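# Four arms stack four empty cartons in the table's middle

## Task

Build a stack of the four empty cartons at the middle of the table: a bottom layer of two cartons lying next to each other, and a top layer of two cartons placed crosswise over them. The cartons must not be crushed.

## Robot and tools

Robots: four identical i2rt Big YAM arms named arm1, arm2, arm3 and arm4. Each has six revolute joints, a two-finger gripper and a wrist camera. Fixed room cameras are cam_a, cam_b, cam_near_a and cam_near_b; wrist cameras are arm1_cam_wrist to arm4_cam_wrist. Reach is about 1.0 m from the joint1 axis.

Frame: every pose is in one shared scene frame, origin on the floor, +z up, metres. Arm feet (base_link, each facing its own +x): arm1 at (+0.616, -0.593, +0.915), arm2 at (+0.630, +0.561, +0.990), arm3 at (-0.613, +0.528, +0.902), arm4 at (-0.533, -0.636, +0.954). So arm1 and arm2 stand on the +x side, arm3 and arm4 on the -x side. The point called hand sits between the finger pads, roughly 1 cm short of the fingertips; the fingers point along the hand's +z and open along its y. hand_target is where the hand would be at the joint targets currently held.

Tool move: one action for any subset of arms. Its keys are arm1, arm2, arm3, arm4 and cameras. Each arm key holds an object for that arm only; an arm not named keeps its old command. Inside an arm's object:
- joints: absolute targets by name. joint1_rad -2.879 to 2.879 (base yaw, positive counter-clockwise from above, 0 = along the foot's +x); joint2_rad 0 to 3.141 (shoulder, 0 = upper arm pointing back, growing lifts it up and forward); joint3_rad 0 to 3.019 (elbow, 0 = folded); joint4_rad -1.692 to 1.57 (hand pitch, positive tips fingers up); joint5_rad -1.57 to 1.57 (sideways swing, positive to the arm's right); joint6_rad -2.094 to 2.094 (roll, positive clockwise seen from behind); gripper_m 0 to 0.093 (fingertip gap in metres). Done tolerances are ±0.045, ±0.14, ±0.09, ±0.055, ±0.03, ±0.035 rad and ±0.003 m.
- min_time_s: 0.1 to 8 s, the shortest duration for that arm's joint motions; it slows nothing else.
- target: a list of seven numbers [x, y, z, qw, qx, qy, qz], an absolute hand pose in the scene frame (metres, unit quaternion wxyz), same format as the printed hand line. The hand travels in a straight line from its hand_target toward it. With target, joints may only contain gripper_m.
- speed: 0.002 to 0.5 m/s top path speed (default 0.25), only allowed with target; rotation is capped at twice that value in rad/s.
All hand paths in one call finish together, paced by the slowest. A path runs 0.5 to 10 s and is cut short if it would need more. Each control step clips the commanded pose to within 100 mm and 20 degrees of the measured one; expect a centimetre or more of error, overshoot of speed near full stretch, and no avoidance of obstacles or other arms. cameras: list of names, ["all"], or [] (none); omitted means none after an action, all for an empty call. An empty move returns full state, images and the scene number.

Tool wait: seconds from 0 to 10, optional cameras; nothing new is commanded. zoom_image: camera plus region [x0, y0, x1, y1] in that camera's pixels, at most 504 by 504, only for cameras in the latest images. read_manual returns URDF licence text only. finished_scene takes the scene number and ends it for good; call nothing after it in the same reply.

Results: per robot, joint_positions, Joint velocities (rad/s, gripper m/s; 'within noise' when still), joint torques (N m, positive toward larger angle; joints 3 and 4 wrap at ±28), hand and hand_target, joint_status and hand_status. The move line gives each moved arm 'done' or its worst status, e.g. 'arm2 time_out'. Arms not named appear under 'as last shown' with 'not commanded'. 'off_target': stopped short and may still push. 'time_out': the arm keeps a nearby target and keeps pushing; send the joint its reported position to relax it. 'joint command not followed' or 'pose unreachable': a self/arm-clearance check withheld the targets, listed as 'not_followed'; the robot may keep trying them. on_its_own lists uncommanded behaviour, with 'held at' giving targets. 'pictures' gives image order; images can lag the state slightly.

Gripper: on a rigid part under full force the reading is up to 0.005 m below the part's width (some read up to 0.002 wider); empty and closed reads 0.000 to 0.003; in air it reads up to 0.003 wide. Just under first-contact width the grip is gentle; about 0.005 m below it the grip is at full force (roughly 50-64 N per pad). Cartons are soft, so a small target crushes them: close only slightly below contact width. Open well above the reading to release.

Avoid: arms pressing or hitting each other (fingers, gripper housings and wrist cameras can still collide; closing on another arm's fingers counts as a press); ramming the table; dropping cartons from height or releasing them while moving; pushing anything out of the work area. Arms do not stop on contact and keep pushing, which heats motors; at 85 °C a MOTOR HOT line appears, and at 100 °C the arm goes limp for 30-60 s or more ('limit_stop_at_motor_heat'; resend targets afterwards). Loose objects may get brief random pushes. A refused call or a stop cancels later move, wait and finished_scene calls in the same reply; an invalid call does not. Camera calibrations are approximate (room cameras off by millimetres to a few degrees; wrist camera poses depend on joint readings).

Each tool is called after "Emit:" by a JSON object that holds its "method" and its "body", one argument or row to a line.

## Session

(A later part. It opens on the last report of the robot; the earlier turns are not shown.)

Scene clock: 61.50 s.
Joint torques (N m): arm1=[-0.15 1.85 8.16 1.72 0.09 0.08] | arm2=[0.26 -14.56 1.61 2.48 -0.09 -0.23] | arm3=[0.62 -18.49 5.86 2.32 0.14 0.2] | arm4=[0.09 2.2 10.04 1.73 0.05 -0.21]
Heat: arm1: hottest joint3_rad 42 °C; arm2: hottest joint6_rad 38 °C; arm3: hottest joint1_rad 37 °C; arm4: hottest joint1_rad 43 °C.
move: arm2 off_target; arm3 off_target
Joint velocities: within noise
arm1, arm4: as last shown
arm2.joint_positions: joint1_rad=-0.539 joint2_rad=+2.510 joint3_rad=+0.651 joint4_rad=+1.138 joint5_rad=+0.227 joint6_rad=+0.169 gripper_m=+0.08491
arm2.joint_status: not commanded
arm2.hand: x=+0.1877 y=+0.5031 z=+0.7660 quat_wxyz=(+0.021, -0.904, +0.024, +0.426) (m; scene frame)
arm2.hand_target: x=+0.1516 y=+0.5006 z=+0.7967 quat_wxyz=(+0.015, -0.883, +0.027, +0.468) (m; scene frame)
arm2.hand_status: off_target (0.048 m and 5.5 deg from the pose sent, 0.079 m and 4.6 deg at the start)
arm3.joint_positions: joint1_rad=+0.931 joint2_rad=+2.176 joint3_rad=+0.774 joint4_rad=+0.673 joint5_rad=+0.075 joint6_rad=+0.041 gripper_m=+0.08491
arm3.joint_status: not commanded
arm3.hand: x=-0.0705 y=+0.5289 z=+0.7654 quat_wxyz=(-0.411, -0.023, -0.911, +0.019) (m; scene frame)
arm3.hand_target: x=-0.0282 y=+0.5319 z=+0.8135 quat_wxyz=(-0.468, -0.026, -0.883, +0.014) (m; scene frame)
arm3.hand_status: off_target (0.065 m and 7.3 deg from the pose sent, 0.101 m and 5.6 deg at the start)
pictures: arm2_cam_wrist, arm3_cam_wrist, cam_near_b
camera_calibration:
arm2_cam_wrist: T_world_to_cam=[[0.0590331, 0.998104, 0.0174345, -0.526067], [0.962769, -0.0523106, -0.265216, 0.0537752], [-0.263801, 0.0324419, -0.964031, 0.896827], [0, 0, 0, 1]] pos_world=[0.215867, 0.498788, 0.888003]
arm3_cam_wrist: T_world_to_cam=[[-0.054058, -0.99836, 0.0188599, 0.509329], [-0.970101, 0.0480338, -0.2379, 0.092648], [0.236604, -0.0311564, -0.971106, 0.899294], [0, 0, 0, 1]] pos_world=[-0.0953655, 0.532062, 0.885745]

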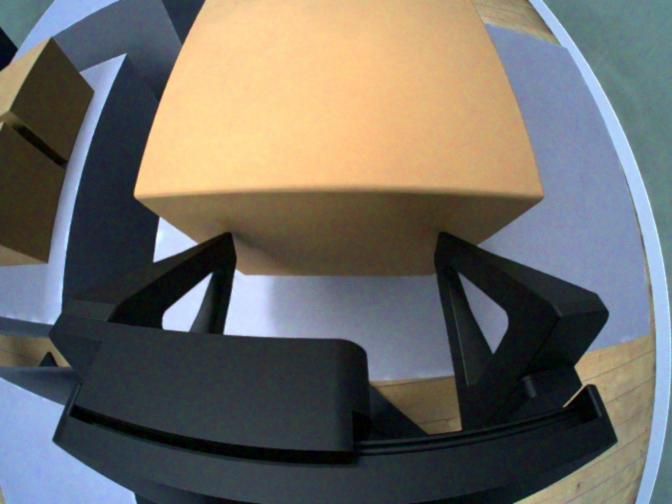

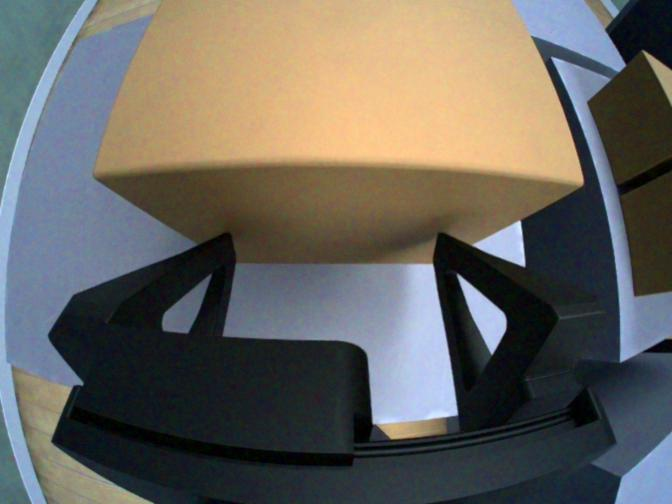

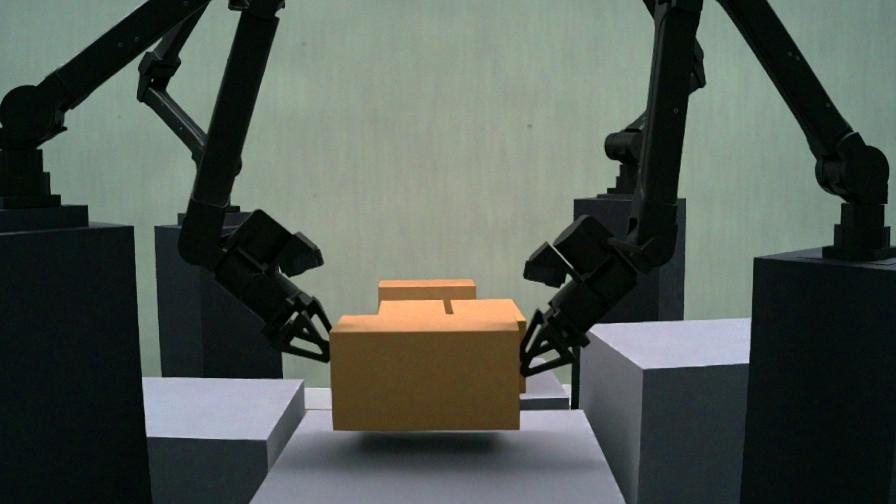

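Emit:
{"method": "move", "body": {
  "arm2": {"target":[0.15,0.500,0.89,0.014,-0.884,0.0265,0.468],"speed":0.06},
  "arm3": {"target":[-0.025,0.532,0.905,-0.468,-0.0265,-0.884,0.014],"speed":0.06},
  "cameras": ["cam_near_b","arm2_cam_wrist","arm3_cam_wrist","cam_near_a","cam_b"]
}}

Emit:
{"method": "zoom_image", "body": {
  "camera": "arm3_cam_wrist",
  "region": [480, 0, 672, 400]
}}

Emit:
{"method": "zoom_image", "body": {
  "camera": "arm2_cam_wrist",
  "region": [0, 0, 240, 400]
}}

Scene clock: 66.87 s.
Joint torques (N m): arm1=[-0.15 1.9 8.13 1.73 0.09 0.08] | arm2=[-1.03 -13.04 4.26 2.82 -0.11 -0.19] | arm3=[0.62 -17.67 8.49 2.7 0.17 0.21] | arm4=[0.09 2.14 10.13 1.78 0.05 -0.21]
Heat: arm1: hottest joint3_rad 42 °C; arm2: hottest joint6_rad 38 °C; arm3: hottest joint2_rad 37 °C; arm4: hottest joint1_rad 43 °C.
move: arm2 off_target; arm3 off_target
Joint velocities: within noise
arm1.joint_positions: joint1_rad=+0.179 joint2_rad=+0.617 joint3_rad=+1.406 joint4_rad=-1.417 joint5_rad=+0.111 joint6_rad=+0.340 gripper_m=+0.09396
arm1.joint_status: not commanded
arm1.hand: x=+0.4488 y=-0.4458 z=+1.4458 quat_wxyz=(-0.114, +0.775, -0.438, -0.441) (m; scene frame)
arm1.hand_target: x=+0.4505 y=-0.4470 z=+1.4581 quat_wxyz=(-0.116, +0.769, -0.435, -0.454) (m; scene frame)
arm1.hand_status: not commanded
arm2.joint_positions: joint1_rad=-0.539 joint2_rad=+2.158 joint3_rad=+0.521 joint4_rad=+0.916 joint5_rad=+0.227 joint6_rad=+0.169 gripper_m=+0.08491
arm2.joint_status: not commanded
arm2.hand: x=+0.1848 y=+0.5024 z=+0.8598 quat_wxyz=(+0.021, -0.905, +0.024, +0.425) (m; scene frame)
arm2.hand_target: x=+0.1516 y=+0.5006 z=+0.8908 quat_wxyz=(+0.015, -0.883, +0.027, +0.468) (m; scene frame)
arm2.hand_status: off_target (0.046 m and 5.5 deg from the pose sent, 0.130 m and 5.5 deg at the start)
arm3.joint_positions: joint1_rad=+0.931 joint2_rad=+1.902 joint3_rad=+0.734 joint4_rad=+0.424 joint5_rad=+0.075 joint6_rad=+0.041 gripper_m=+0.08491
arm3.joint_status: not commanded
arm3.hand: x=-0.0718 y=+0.5285 z=+0.8511 quat_wxyz=(-0.404, -0.023, -0.914, +0.019) (m; scene frame)
arm3.hand_target: x=-0.0294 y=+0.5319 z=+0.9068 quat_wxyz=(-0.468, -0.026, -0.883, +0.014) (m; scene frame)
arm3.hand_status: off_target (0.071 m and 8.2 deg from the pose sent, 0.147 m and 7.3 deg at the start)
arm4.joint_positions: joint1_rad=-0.391 joint2_rad=+0.618 joint3_rad=+1.439 joint4_rad=-1.280 joint5_rad=-0.275 joint6_rad=+0.302 gripper_m=+0.09396
arm4.joint_status: not commanded
arm4.hand: x=-0.3703 y=-0.4693 z=+1.5318 quat_wxyz=(-0.420, +0.196, -0.821, -0.333) (m; scene frame)
arm4.hand_target: x=-0.3731 y=-0.4712 z=+1.5415 quat_wxyz=(-0.429, +0.196, -0.815, -0.337) (m; scene frame)
arm4.hand_status: not commanded
pictures: arm2_cam_wrist, arm3_cam_wrist, cam_b, cam_near_a, cam_near_b
camera_calibration:
arm2_cam_wrist: T_world_to_cam=[[0.059073, 0.998097, 0.0176693, -0.526963], [0.962959, -0.0523104, -0.264525, 0.08078], [-0.263098, 0.0326411, -0.964217, 0.986421], [0, 0, 0, 1]] pos_world=[0.212867, 0.497988, 0.981803]
arm3_cam_wrist: T_world_to_cam=[[-0.0534999, -0.998361, 0.0203337, 0.506052], [-0.97356, 0.0476207, -0.223411, 0.099382], [0.222076, -0.0317486, -0.974512, 0.984954], [0, 0, 0, 1]] pos_world=[-0.0949065, 0.53176, 0.971763]

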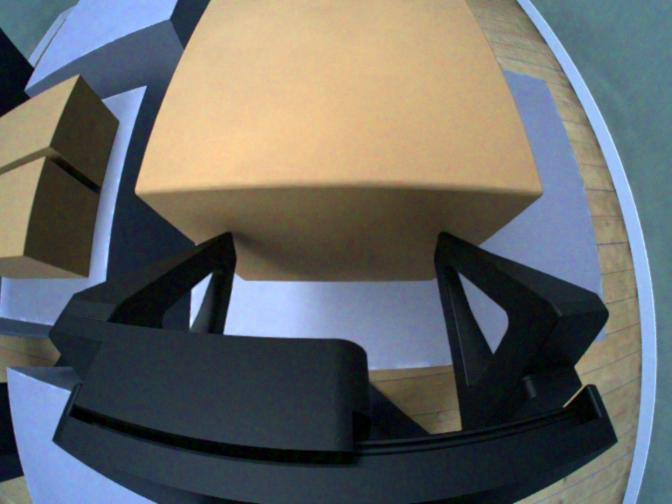

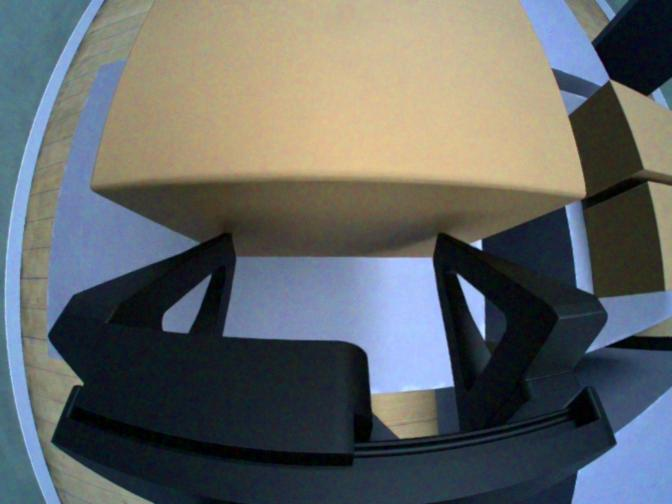

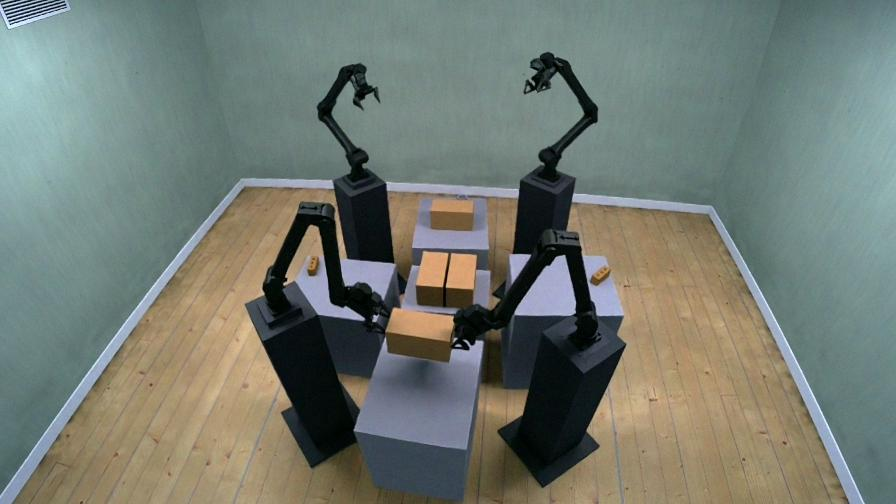

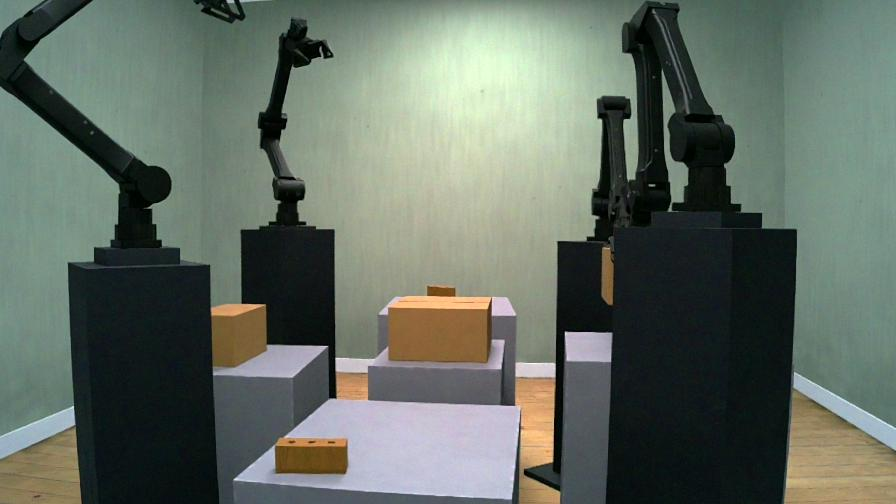

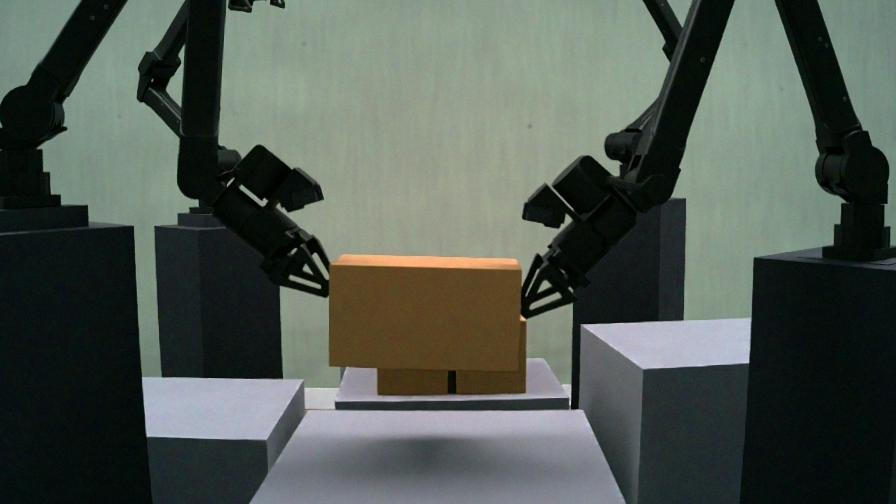

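Scaled by 1.260 from the camera's 672x504 image, which has a finer 960x720 frame.

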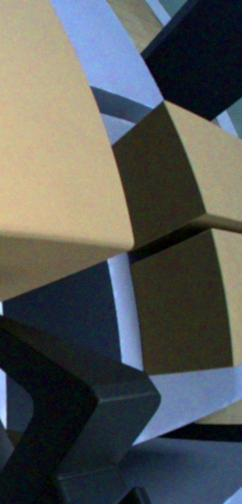

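Scaled by 1.260 from the camera's 672x504 image, which has a finer 960x720 frame.

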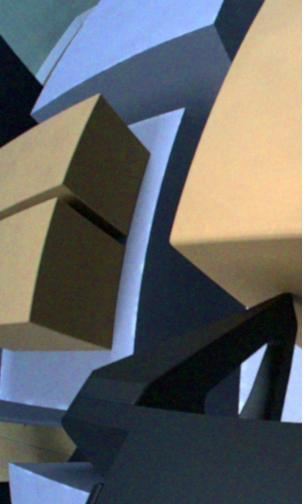

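Emit:
{"method": "move", "body": {
  "arm2": {"target":[0.125,0.384,0.91,0.007,-0.884,0.0135,0.468],"speed":0.08},
  "arm3": {"target":[-0.055,0.402,0.925,-0.468,-0.0135,-0.884,0.007],"speed":0.08},
  "cameras": ["cam_near_b","arm2_cam_wrist","arm3_cam_wrist"]
}}

Scene clock: 75.03 s.
Joint torques (N m): arm1=[-0.15 1.9 8.13 1.73 0.09 0.08] | arm2=[0.32 -12.81 8.91 2.26 0.6 -0.02] | arm3=[-0.44 -15.62 8.34 2.17 -0.09 0.31] | arm4=[-0.03 2.26 10.04 1.76 0.04 -0.21]
Heat: arm1: hottest joint3_rad 42 °C; arm2: hottest joint6_rad 37 °C; arm3: hottest joint2_rad 38 °C; arm4: hottest joint1_rad 42 °C.
move: arm2 off_target; arm3 off_target
Joint velocities: within noise
arm1, arm4: as last shown
arm2.joint_positions: joint1_rad=-0.284 joint2_rad=+2.088 joint3_rad=+0.636 joint4_rad=+0.667 joint5_rad=+0.396 joint6_rad=+0.300 gripper_m=+0.08491
arm2.joint_status: not commanded
arm2.hand: x=+0.1717 y=+0.4019 z=+0.8749 quat_wxyz=(+0.026, -0.907, -0.004, +0.420) (m; scene frame)
arm2.hand_target: x=+0.1284 y=+0.3854 z=+0.9127 quat_wxyz=(+0.007, -0.884, +0.014, +0.468) (m; scene frame)
arm2.hand_status: off_target (0.061 m and 6.8 deg from the pose sent, 0.142 m and 5.8 deg at the start)
arm3.joint_positions: joint1_rad=+0.631 joint2_rad=+1.814 joint3_rad=+0.715 joint4_rad=+0.376 joint5_rad=-0.206 joint6_rad=-0.164 gripper_m=+0.08492
arm3.joint_status: not commanded
arm3.hand: x=-0.0877 y=+0.4167 z=+0.8829 quat_wxyz=(-0.421, -0.009, -0.907, -0.004) (m; scene frame)
arm3.hand_target: x=-0.0578 y=+0.4027 z=+0.9261 quat_wxyz=(-0.468, -0.013, -0.884, +0.007) (m; scene frame)
arm3.hand_status: off_target (0.055 m and 6.1 deg from the pose sent, 0.148 m and 8.3 deg at the start)
pictures: arm2_cam_wrist, arm3_cam_wrist, cam_near_b
camera_calibration:
arm2_cam_wrist: T_world_to_cam=[[0.0126264, 0.998733, 0.0487208, -0.445591], [0.967649, 0.0000745026, -0.252301, 0.0595881], [-0.251985, 0.0503302, -0.966422, 0.993817], [0, 0, 0, 1]] pos_world=[0.198393, 0.395002, 0.99719]
arm3_cam_wrist: T_world_to_cam=[[-0.00834586, -0.9999, -0.0114593, 0.425678], [-0.965623, 0.0110362, -0.259714, 0.144472], [0.259814, 0.00889781, -0.965618, 0.994412], [0, 0, 0, 1]] pos_world=[-0.115304, 0.415192, 1.00262]

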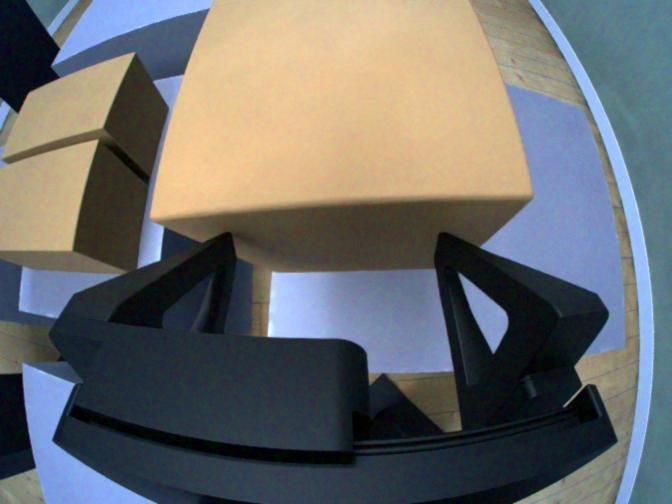

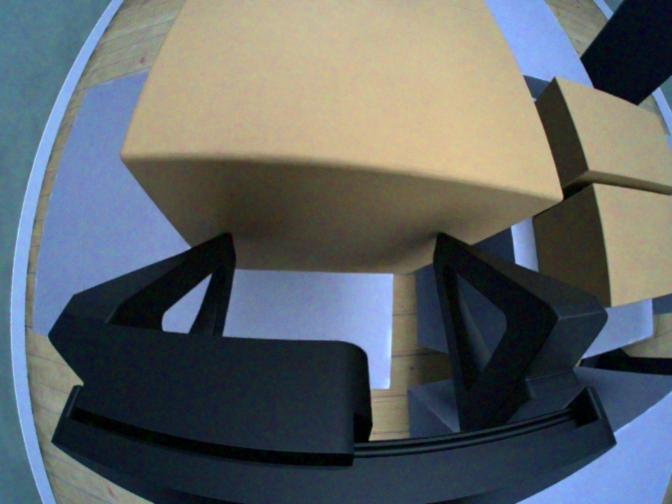

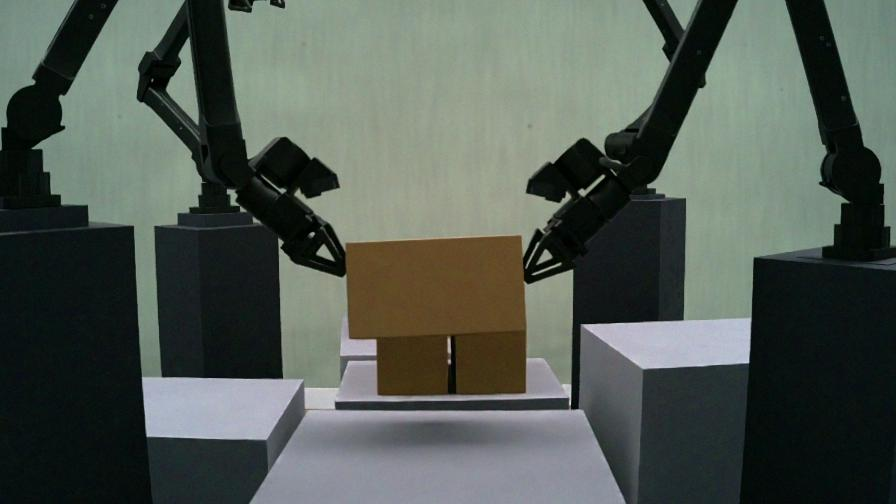

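Emit:
{"method": "move", "body": {
  "arm2": {"target":[0.105,0.25,0.923,0,-0.884,0,0.468],"speed":0.08},
  "arm3": {"target":[-0.080,0.268,0.932,-0.468,0,-0.884,0],"speed":0.08},
  "cameras": ["cam_near_b","arm2_cam_wrist","arm3_cam_wrist","cam_near_a"]
}}

Scene clock: 78.07 s.
Joint torques (N m): arm1=[-0.15 1.85 8.16 1.72 0.09 0.08] | arm2=[-0.62 -12.86 10.7 2 0.77 -0.05] | arm3=[0.26 -13.74 11.18 1.95 -0.5 0.24] | arm4=[0.15 2.08 10.07 1.76 0.06 -0.21]
Heat: arm1: hottest joint3_rad 43 °C; arm2: hottest joint2_rad 37 °C; arm3: hottest joint2_rad 38 °C; arm4: hottest joint1_rad 42 °C.
move: arm2 off_target; arm3 off_target
Joint velocities: within noise
arm1, arm4: as last shown
arm2.joint_positions: joint1_rad=-0.054 joint2_rad=+2.093 joint3_rad=+0.904 joint4_rad=+0.396 joint5_rad=+0.539 joint6_rad=+0.440 gripper_m=+0.08491
arm2.joint_status: not commanded
arm2.hand: x=+0.1378 y=+0.2607 z=+0.9059 quat_wxyz=(+0.008, -0.896, -0.018, +0.444) (m; scene frame)
arm2.hand_target: x=+0.1069 y=+0.2514 z=+0.9246 quat_wxyz=(+0.000, -0.884, +0.000, +0.468) (m; scene frame)
arm2.hand_status: off_target (0.039 m and 3.8 deg from the pose sent, 0.173 m and 6.8 deg at the start)
arm3.joint_positions: joint1_rad=+0.318 joint2_rad=+1.811 joint3_rad=+0.796 joint4_rad=+0.223 joint5_rad=-0.468 joint6_rad=-0.377 gripper_m=+0.08492
arm3.joint_status: not commanded
arm3.hand: x=-0.1198 y=+0.2938 z=+0.8966 quat_wxyz=(-0.428, -0.007, -0.903, -0.021) (m; scene frame)
arm3.hand_target: x=-0.0843 y=+0.2703 z=+0.9348 quat_wxyz=(-0.468, +0.000, -0.884, +0.000) (m; scene frame)
arm3.hand_status: off_target (0.059 m and 5.7 deg from the pose sent, 0.157 m and 6.1 deg at the start)
pictures: arm2_cam_wrist, arm3_cam_wrist, cam_near_a, cam_near_b
camera_calibration:
arm2_cam_wrist: T_world_to_cam=[[-0.0266537, 0.999206, 0.0296164, -0.283043], [0.952027, 0.0344079, -0.304073, 0.140312], [-0.30485, 0.0200909, -0.952188, 1.02453], [0, 0, 0, 1]] pos_world=[0.171202, 0.257406, 1.02659]
arm3_cam_wrist: T_world_to_cam=[[0.0081716, -0.999172, -0.0398552, 0.32982], [-0.961643, 0.00307615, -0.274287, 0.134197], [0.274182, 0.0405679, -0.960822, 1.00524], [0, 0, 0, 1]] pos_world=[-0.149263, 0.288354, 1.01581]

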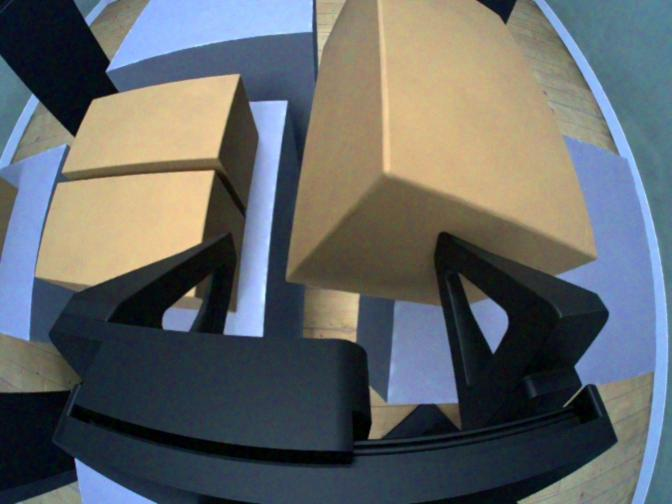

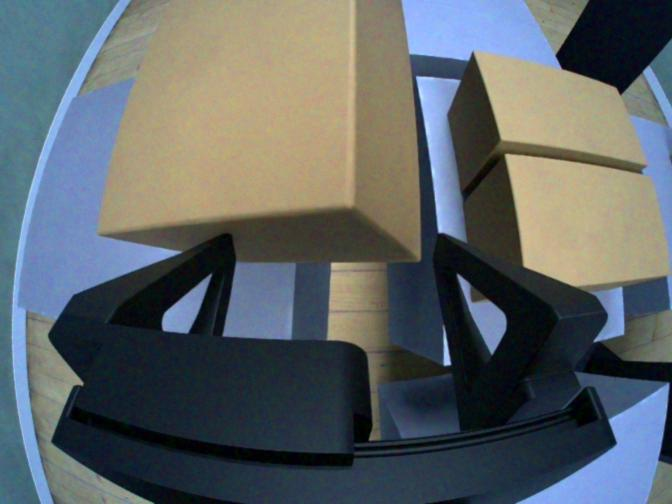

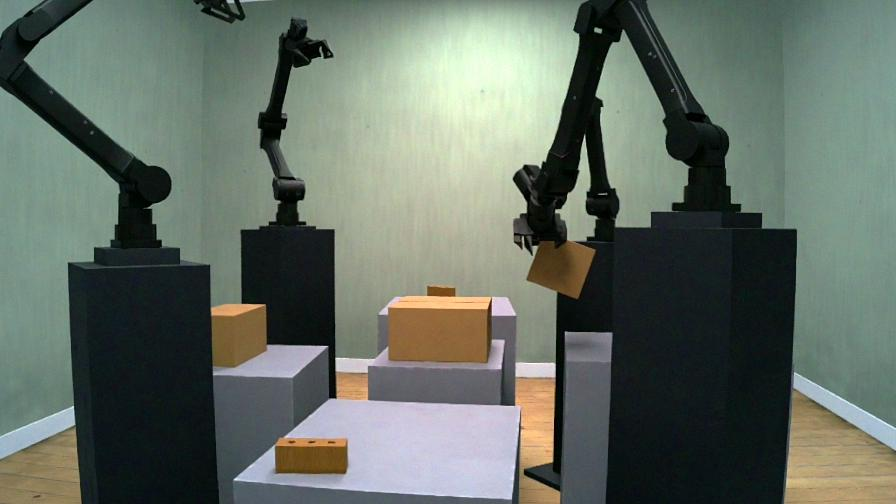

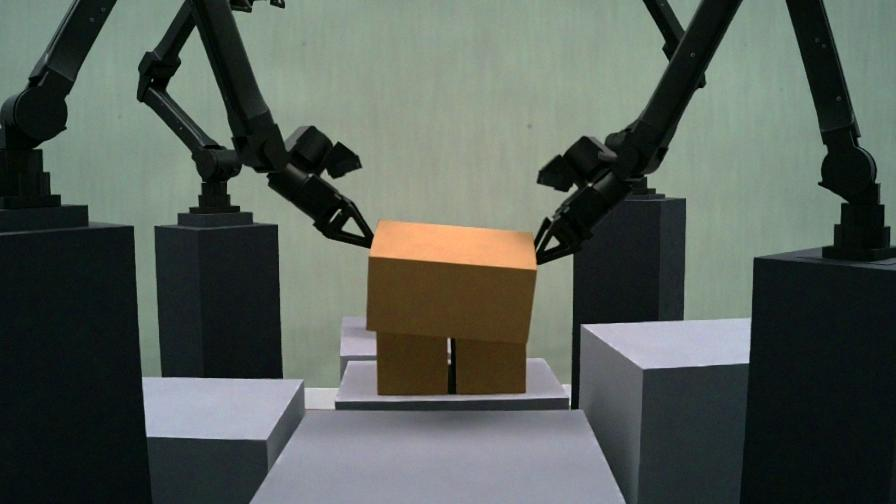

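Emit:
{"method": "move", "body": {
  "arm2": {"target":[0.087,0.251,0.928,0,-0.884,0,0.468],"speed":0.04},
  "arm3": {"target":[-0.064,0.270,0.938,-0.468,0,-0.884,0],"speed":0.04},
  "cameras": ["cam_near_b","arm2_cam_wrist","arm3_cam_wrist","cam_near_a"]
}}

Emit:
{"method": "zoom_image", "body": {
  "camera": "cam_near_a",
  "region": [360, 160, 640, 380]
}}

Scene clock: 82.67 s.
Joint torques (N m): arm1=[-0.21 1.9 8.13 1.72 0.09 0.08] | arm2=[-2.43 -12.16 11.64 2.04 0.53 -0.27] | arm3=[1.96 -14.45 12.6 2.3 -0.22 0.46] | arm4=[0.09 2.32 10 1.77 0.05 -0.2]
Heat: arm1: hottest joint3_rad 43 °C; arm2: hottest joint6_rad 37 °C; arm3: hottest joint2_rad 38 °C; arm4: hottest joint1_rad 42 °C.
move: arm2 off_target; arm3 off_target
Joint velocities: within noise
arm1, arm4: as last shown
arm2.joint_positions: joint1_rad=-0.054 joint2_rad=+2.093 joint3_rad=+0.927 joint4_rad=+0.371 joint5_rad=+0.528 joint6_rad=+0.440 gripper_m=+0.08491
arm2.joint_status: not commanded
arm2.hand: x=+0.1327 y=+0.2542 z=+0.9078 quat_wxyz=(+0.005, -0.897, -0.020, +0.441) (m; scene frame)
arm2.hand_target: x=+0.0901 y=+0.2536 z=+0.9305 quat_wxyz=(+0.001, -0.884, +0.000, +0.468) (m; scene frame)
arm2.hand_status: off_target (0.050 m and 4.2 deg from the pose sent, 0.056 m and 3.8 deg at the start)
arm3.joint_positions: joint1_rad=+0.318 joint2_rad=+1.819 joint3_rad=+0.804 joint4_rad=+0.191 joint5_rad=-0.460 joint6_rad=-0.378 gripper_m=+0.08492
arm3.joint_status: not commanded
arm3.hand: x=-0.1221 y=+0.2939 z=+0.8900 quat_wxyz=(-0.414, -0.013, -0.910, -0.025) (m; scene frame)
arm3.hand_target: x=-0.0712 y=+0.2743 z=+0.9427 quat_wxyz=(-0.469, +0.000, -0.883, -0.001) (m; scene frame)
arm3.hand_status: off_target (0.079 m and 7.5 deg from the pose sent, 0.074 m and 5.7 deg at the start)
pictures: arm2_cam_wrist, arm3_cam_wrist, cam_near_a, cam_near_b
camera_calibration:
arm2_cam_wrist: T_world_to_cam=[[-0.0344259, 0.999085, 0.0253807, -0.271901], [0.954076, 0.0404155, -0.296826, 0.137579], [-0.29758, 0.0139966, -0.954594, 1.02772], [0, 0, 0, 1]] pos_world=[0.165207, 0.251707, 1.02879]
arm3_cam_wrist: T_world_to_cam=[[0.00169736, -0.998609, -0.0527003, 0.340171], [-0.969367, 0.0113007, -0.245356, 0.101041], [0.24561, 0.0515024, -0.968, 0.9992], [0, 0, 0, 1]] pos_world=[-0.148045, 0.287095, 1.00994]

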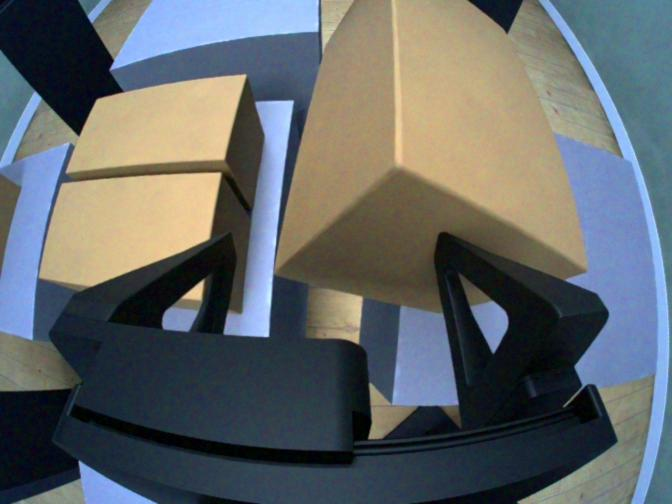

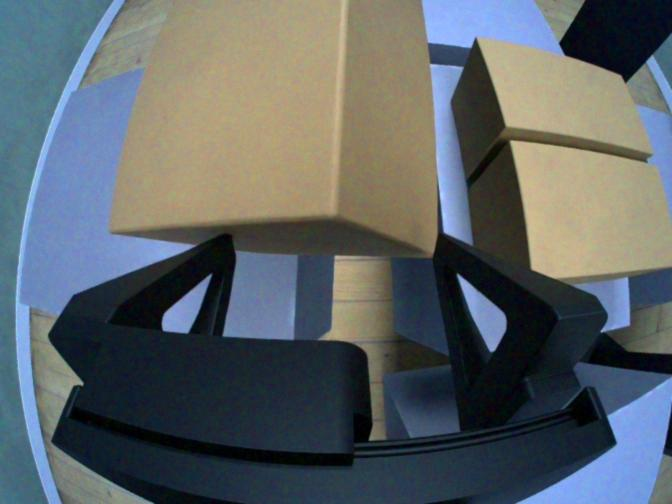

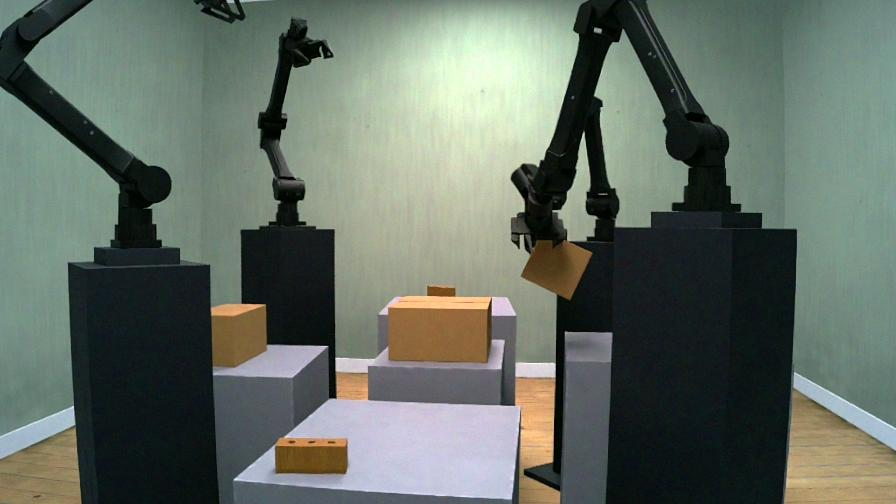

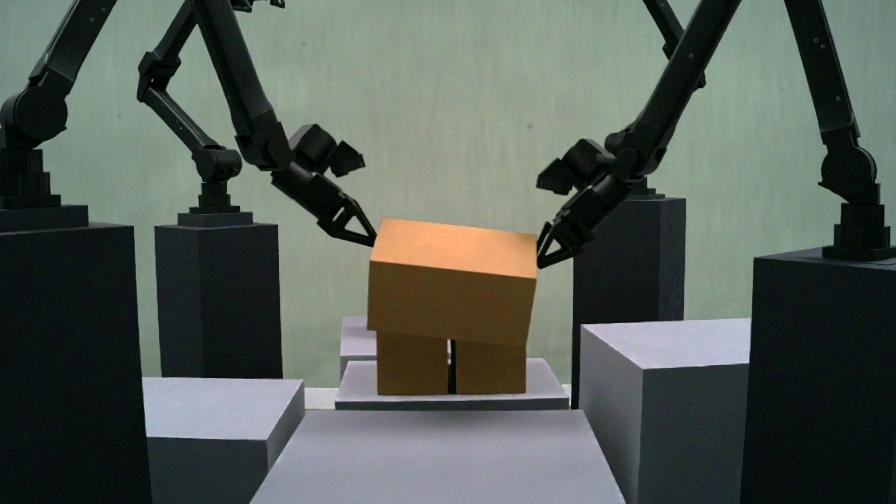

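Scaled by 1.800 from the camera's 896x504 image, which has a finer 1280x720 frame.

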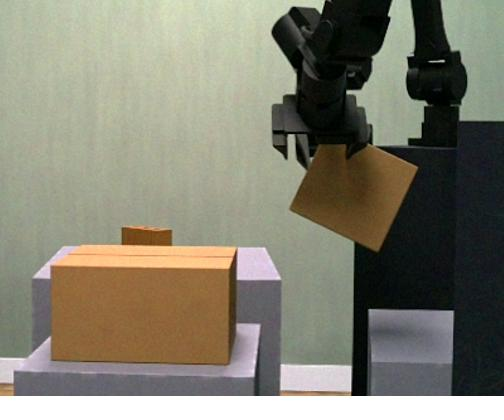

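Emit:
{"method": "move", "body": {
  "arm2": {"target":[0.0875,0.194,0.953,0,-0.884,0,0.468],"speed":0.05},
  "arm3": {"target":[-0.074,0.217,0.966,-0.468,0,-0.884,0],"speed":0.05},
  "cameras": ["cam_near_b","arm2_cam_wrist","arm3_cam_wrist","cam_near_a"]
}}

Emit:
{"method": "zoom_image", "body": {
  "camera": "cam_near_a",
  "region": [360, 160, 640, 380]
}}

Scene clock: 86.73 s.
Joint torques (N m): arm1=[-0.15 1.79 8.14 1.73 0.09 0.08] | arm2=[-2.2 -13.98 12.04 1.87 0.98 -0.09] | arm3=[0.15 -16.5 13 2.17 -0.61 0.41] | arm4=[0.09 2.49 10.1 1.76 0.05 -0.2]
Heat: arm1: hottest joint3_rad 43 °C; arm2: hottest joint2_rad 37 °C; arm3: hottest joint3_rad 39 °C; arm4: hottest joint1_rad 42 °C.
move: arm2 off_target; arm3 off_target
Joint velocities: within noise
arm1, arm4: as last shown
arm2.joint_positions: joint1_rad=+0.022 joint2_rad=+2.094 joint3_rad=+1.051 joint4_rad=+0.214 joint5_rad=+0.577 joint6_rad=+0.489 gripper_m=+0.08491
arm2.joint_status: not commanded
arm2.hand: x=+0.1282 y=+0.1990 z=+0.9272 quat_wxyz=(+0.007, -0.897, -0.028, +0.441) (m; scene frame)
arm2.hand_target: x=+0.0900 y=+0.1965 z=+0.9547 quat_wxyz=(+0.000, -0.884, +0.000, +0.468) (m; scene frame)
arm2.hand_status: off_target (0.048 m and 4.8 deg from the pose sent, 0.088 m and 4.2 deg at the start)
arm3.joint_positions: joint1_rad=+0.240 joint2_rad=+1.819 joint3_rad=+0.893 joint4_rad=+0.051 joint5_rad=-0.528 joint6_rad=-0.444 gripper_m=+0.08492
arm3.joint_status: not commanded
arm3.hand: x=-0.1235 y=+0.2546 z=+0.9054 quat_wxyz=(-0.410, -0.012, -0.911, -0.037) (m; scene frame)
arm3.hand_target: x=-0.0814 y=+0.2218 z=+0.9702 quat_wxyz=(-0.468, +0.001, -0.884, +0.000) (m; scene frame)
arm3.hand_status: off_target (0.087 m and 8.6 deg from the pose sent, 0.118 m and 7.5 deg at the start)
pictures: arm2_cam_wrist, arm3_cam_wrist, cam_near_a, cam_near_b
camera_calibration:
arm2_cam_wrist: T_world_to_cam=[[-0.0456542, 0.998317, 0.0357605, -0.225429], [0.953608, 0.0542171, -0.296128, 0.146535], [-0.297568, 0.0205821, -0.954479, 1.04427], [0, 0, 0, 1]] pos_world=[0.160713, 0.195612, 1.04819]
arm3_cam_wrist: T_world_to_cam=[[0.0116706, -0.997201, -0.0738529, 0.321818], [-0.971519, 0.0061736, -0.236883, 0.0973525], [0.236676, 0.0745141, -0.968727, 1.01022], [0, 0, 0, 1]] pos_world=[-0.148271, 0.245041, 1.02546]

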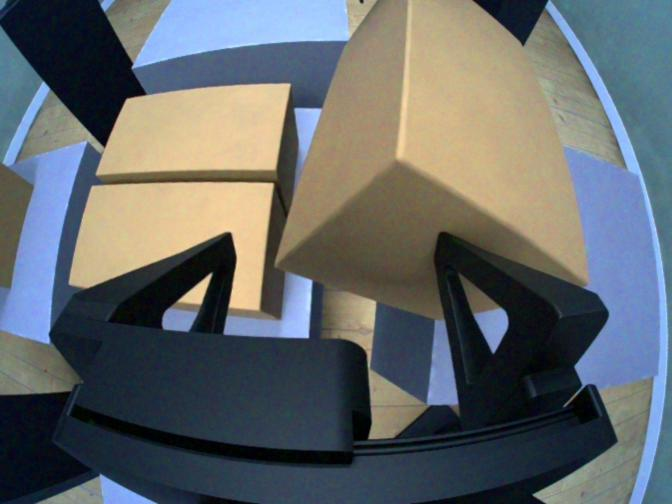

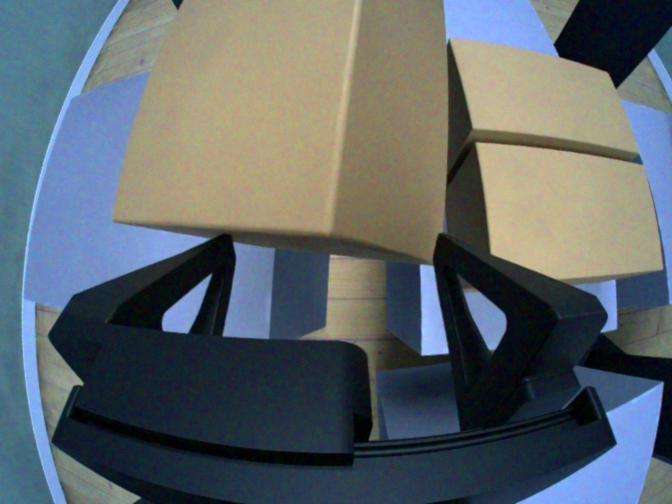

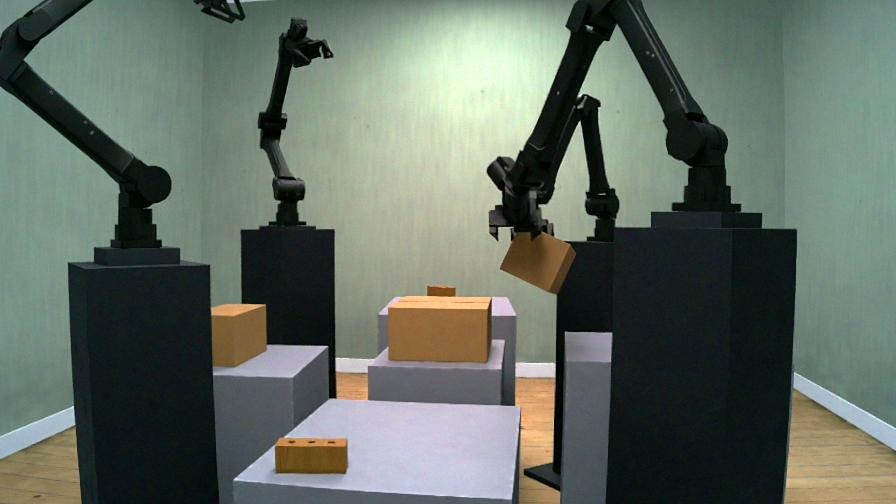

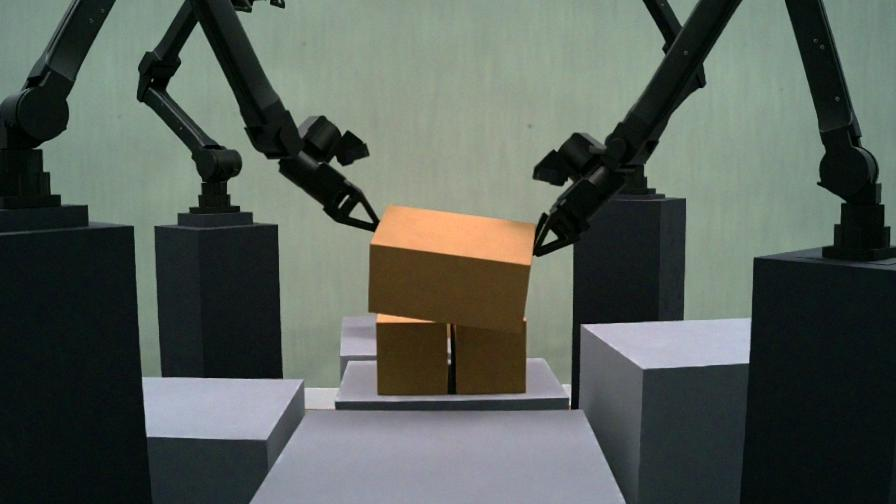

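Scaled by 1.800 from the camera's 896x504 image, which has a finer 1280x720 frame.

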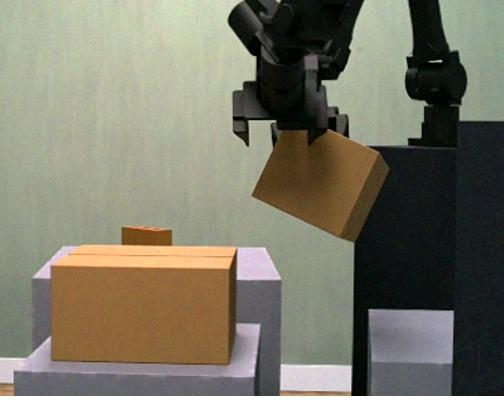

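Emit:
{"method": "move", "body": {
  "arm2": {"target":[0.0875,0.185,0.955,0,-0.884,0,0.468],"speed":0.05},
  "arm3": {"target":[-0.07,0.177,0.982,-0.468,0,-0.884,0],"speed":0.05},
  "cameras": ["cam_near_b","arm2_cam_wrist","arm3_cam_wrist","cam_near_a"]
}}

Emit:
{"method": "zoom_image", "body": {
  "camera": "cam_near_a",
  "region": [360, 160, 640, 380]
}}

Scene clock: 89.23 s.
Joint torques (N m): arm1=[-0.21 1.85 8.14 1.72 0.09 0.08] | arm2=[-2.61 -13.8 13.42 2.61 1.01 -0.21] | arm3=[2.14 -15.38 14 2.24 -1.08 0.44] | arm4=[-0.09 2.02 10.04 1.72 0.03 -0.21]
Heat: arm1: hottest joint3_rad 43 °C; arm2: hottest joint2_rad 37 °C; arm3: hottest joint3_rad 40 °C; arm4: hottest joint1_rad 42 °C.
move: arm2 off_target; arm3 off_target
Joint velocities: within noise
arm1, arm4: as last shown
arm2.joint_positions: joint1_rad=+0.037 joint2_rad=+2.094 joint3_rad=+1.051 joint4_rad=+0.178 joint5_rad=+0.588 joint6_rad=+0.513 gripper_m=+0.08491
arm2.joint_status: not commanded
arm2.hand: x=+0.1374 y=+0.1971 z=+0.9225 quat_wxyz=(+0.014, -0.902, -0.028, +0.432) (m; scene frame)
arm2.hand_target: x=+0.0914 y=+0.1888 z=+0.9581 quat_wxyz=(+0.001, -0.884, +0.000, +0.468) (m; scene frame)
arm2.hand_status: off_target (0.061 m and 5.8 deg from the pose sent, 0.051 m and 4.8 deg at the start)
arm3.joint_positions: joint1_rad=+0.162 joint2_rad=+1.821 joint3_rad=+0.992 joint4_rad=-0.049 joint5_rad=-0.560 joint6_rad=-0.492 gripper_m=+0.08492
arm3.joint_status: not commanded
arm3.hand: x=-0.1230 y=+0.2026 z=+0.9306 quat_wxyz=(-0.418, -0.021, -0.908, -0.025) (m; scene frame)
arm3.hand_target: x=-0.0770 y=+0.1825 z=+0.9856 quat_wxyz=(-0.468, +0.001, -0.884, -0.001) (m; scene frame)
arm3.hand_status: off_target (0.078 m and 7.4 deg from the pose sent, 0.121 m and 8.6 deg at the start)
pictures: arm2_cam_wrist, arm3_cam_wrist, cam_near_a, cam_near_b
camera_calibration:
arm2_cam_wrist: T_world_to_cam=[[-0.0396996, 0.998062, 0.047924, -0.234927], [0.959713, 0.0514381, -0.276233, 0.117842], [-0.278163, 0.0350269, -0.959895, 1.04196], [0, 0, 0, 1]] pos_world=[0.167414, 0.191913, 1.04399]
arm3_cam_wrist: T_world_to_cam=[[-0.0131931, -0.998205, -0.0584145, 0.254554], [-0.967286, 0.0275425, -0.25219, 0.114481], [0.253346, 0.0531764, -0.965913, 1.04212], [0, 0, 0, 1]] pos_world=[-0.149922, 0.195528, 1.05034]

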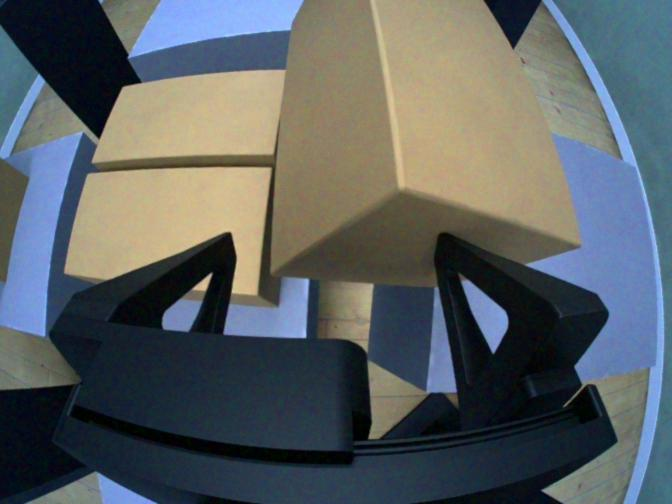

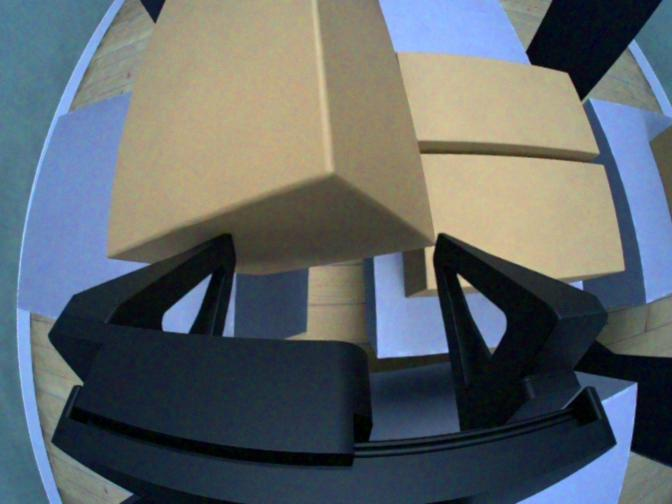

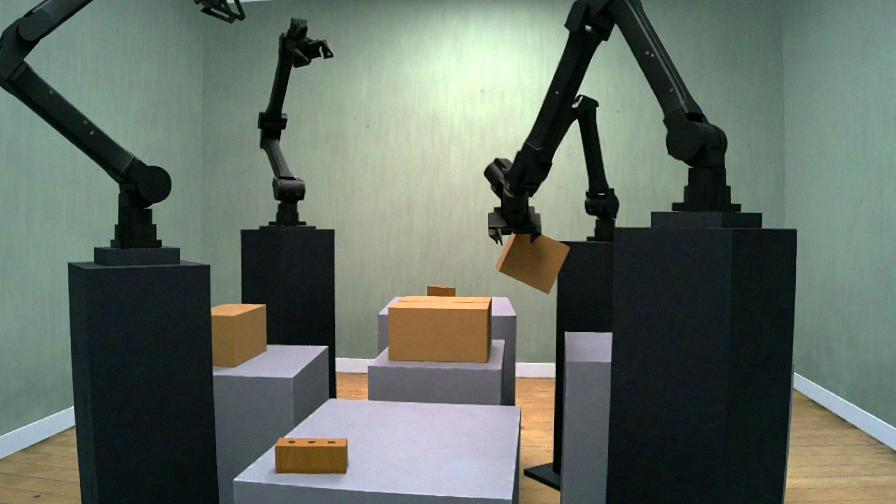

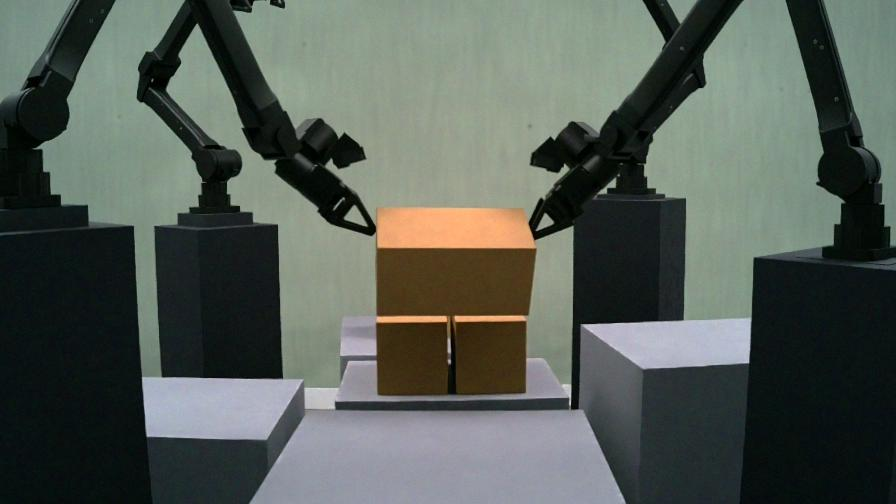

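Scaled by 1.800 from the camera's 896x504 image, which has a finer 1280x720 frame.

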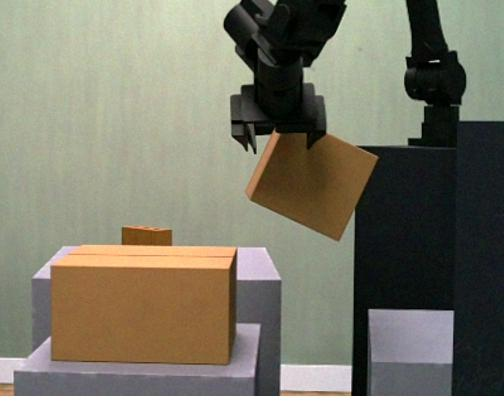

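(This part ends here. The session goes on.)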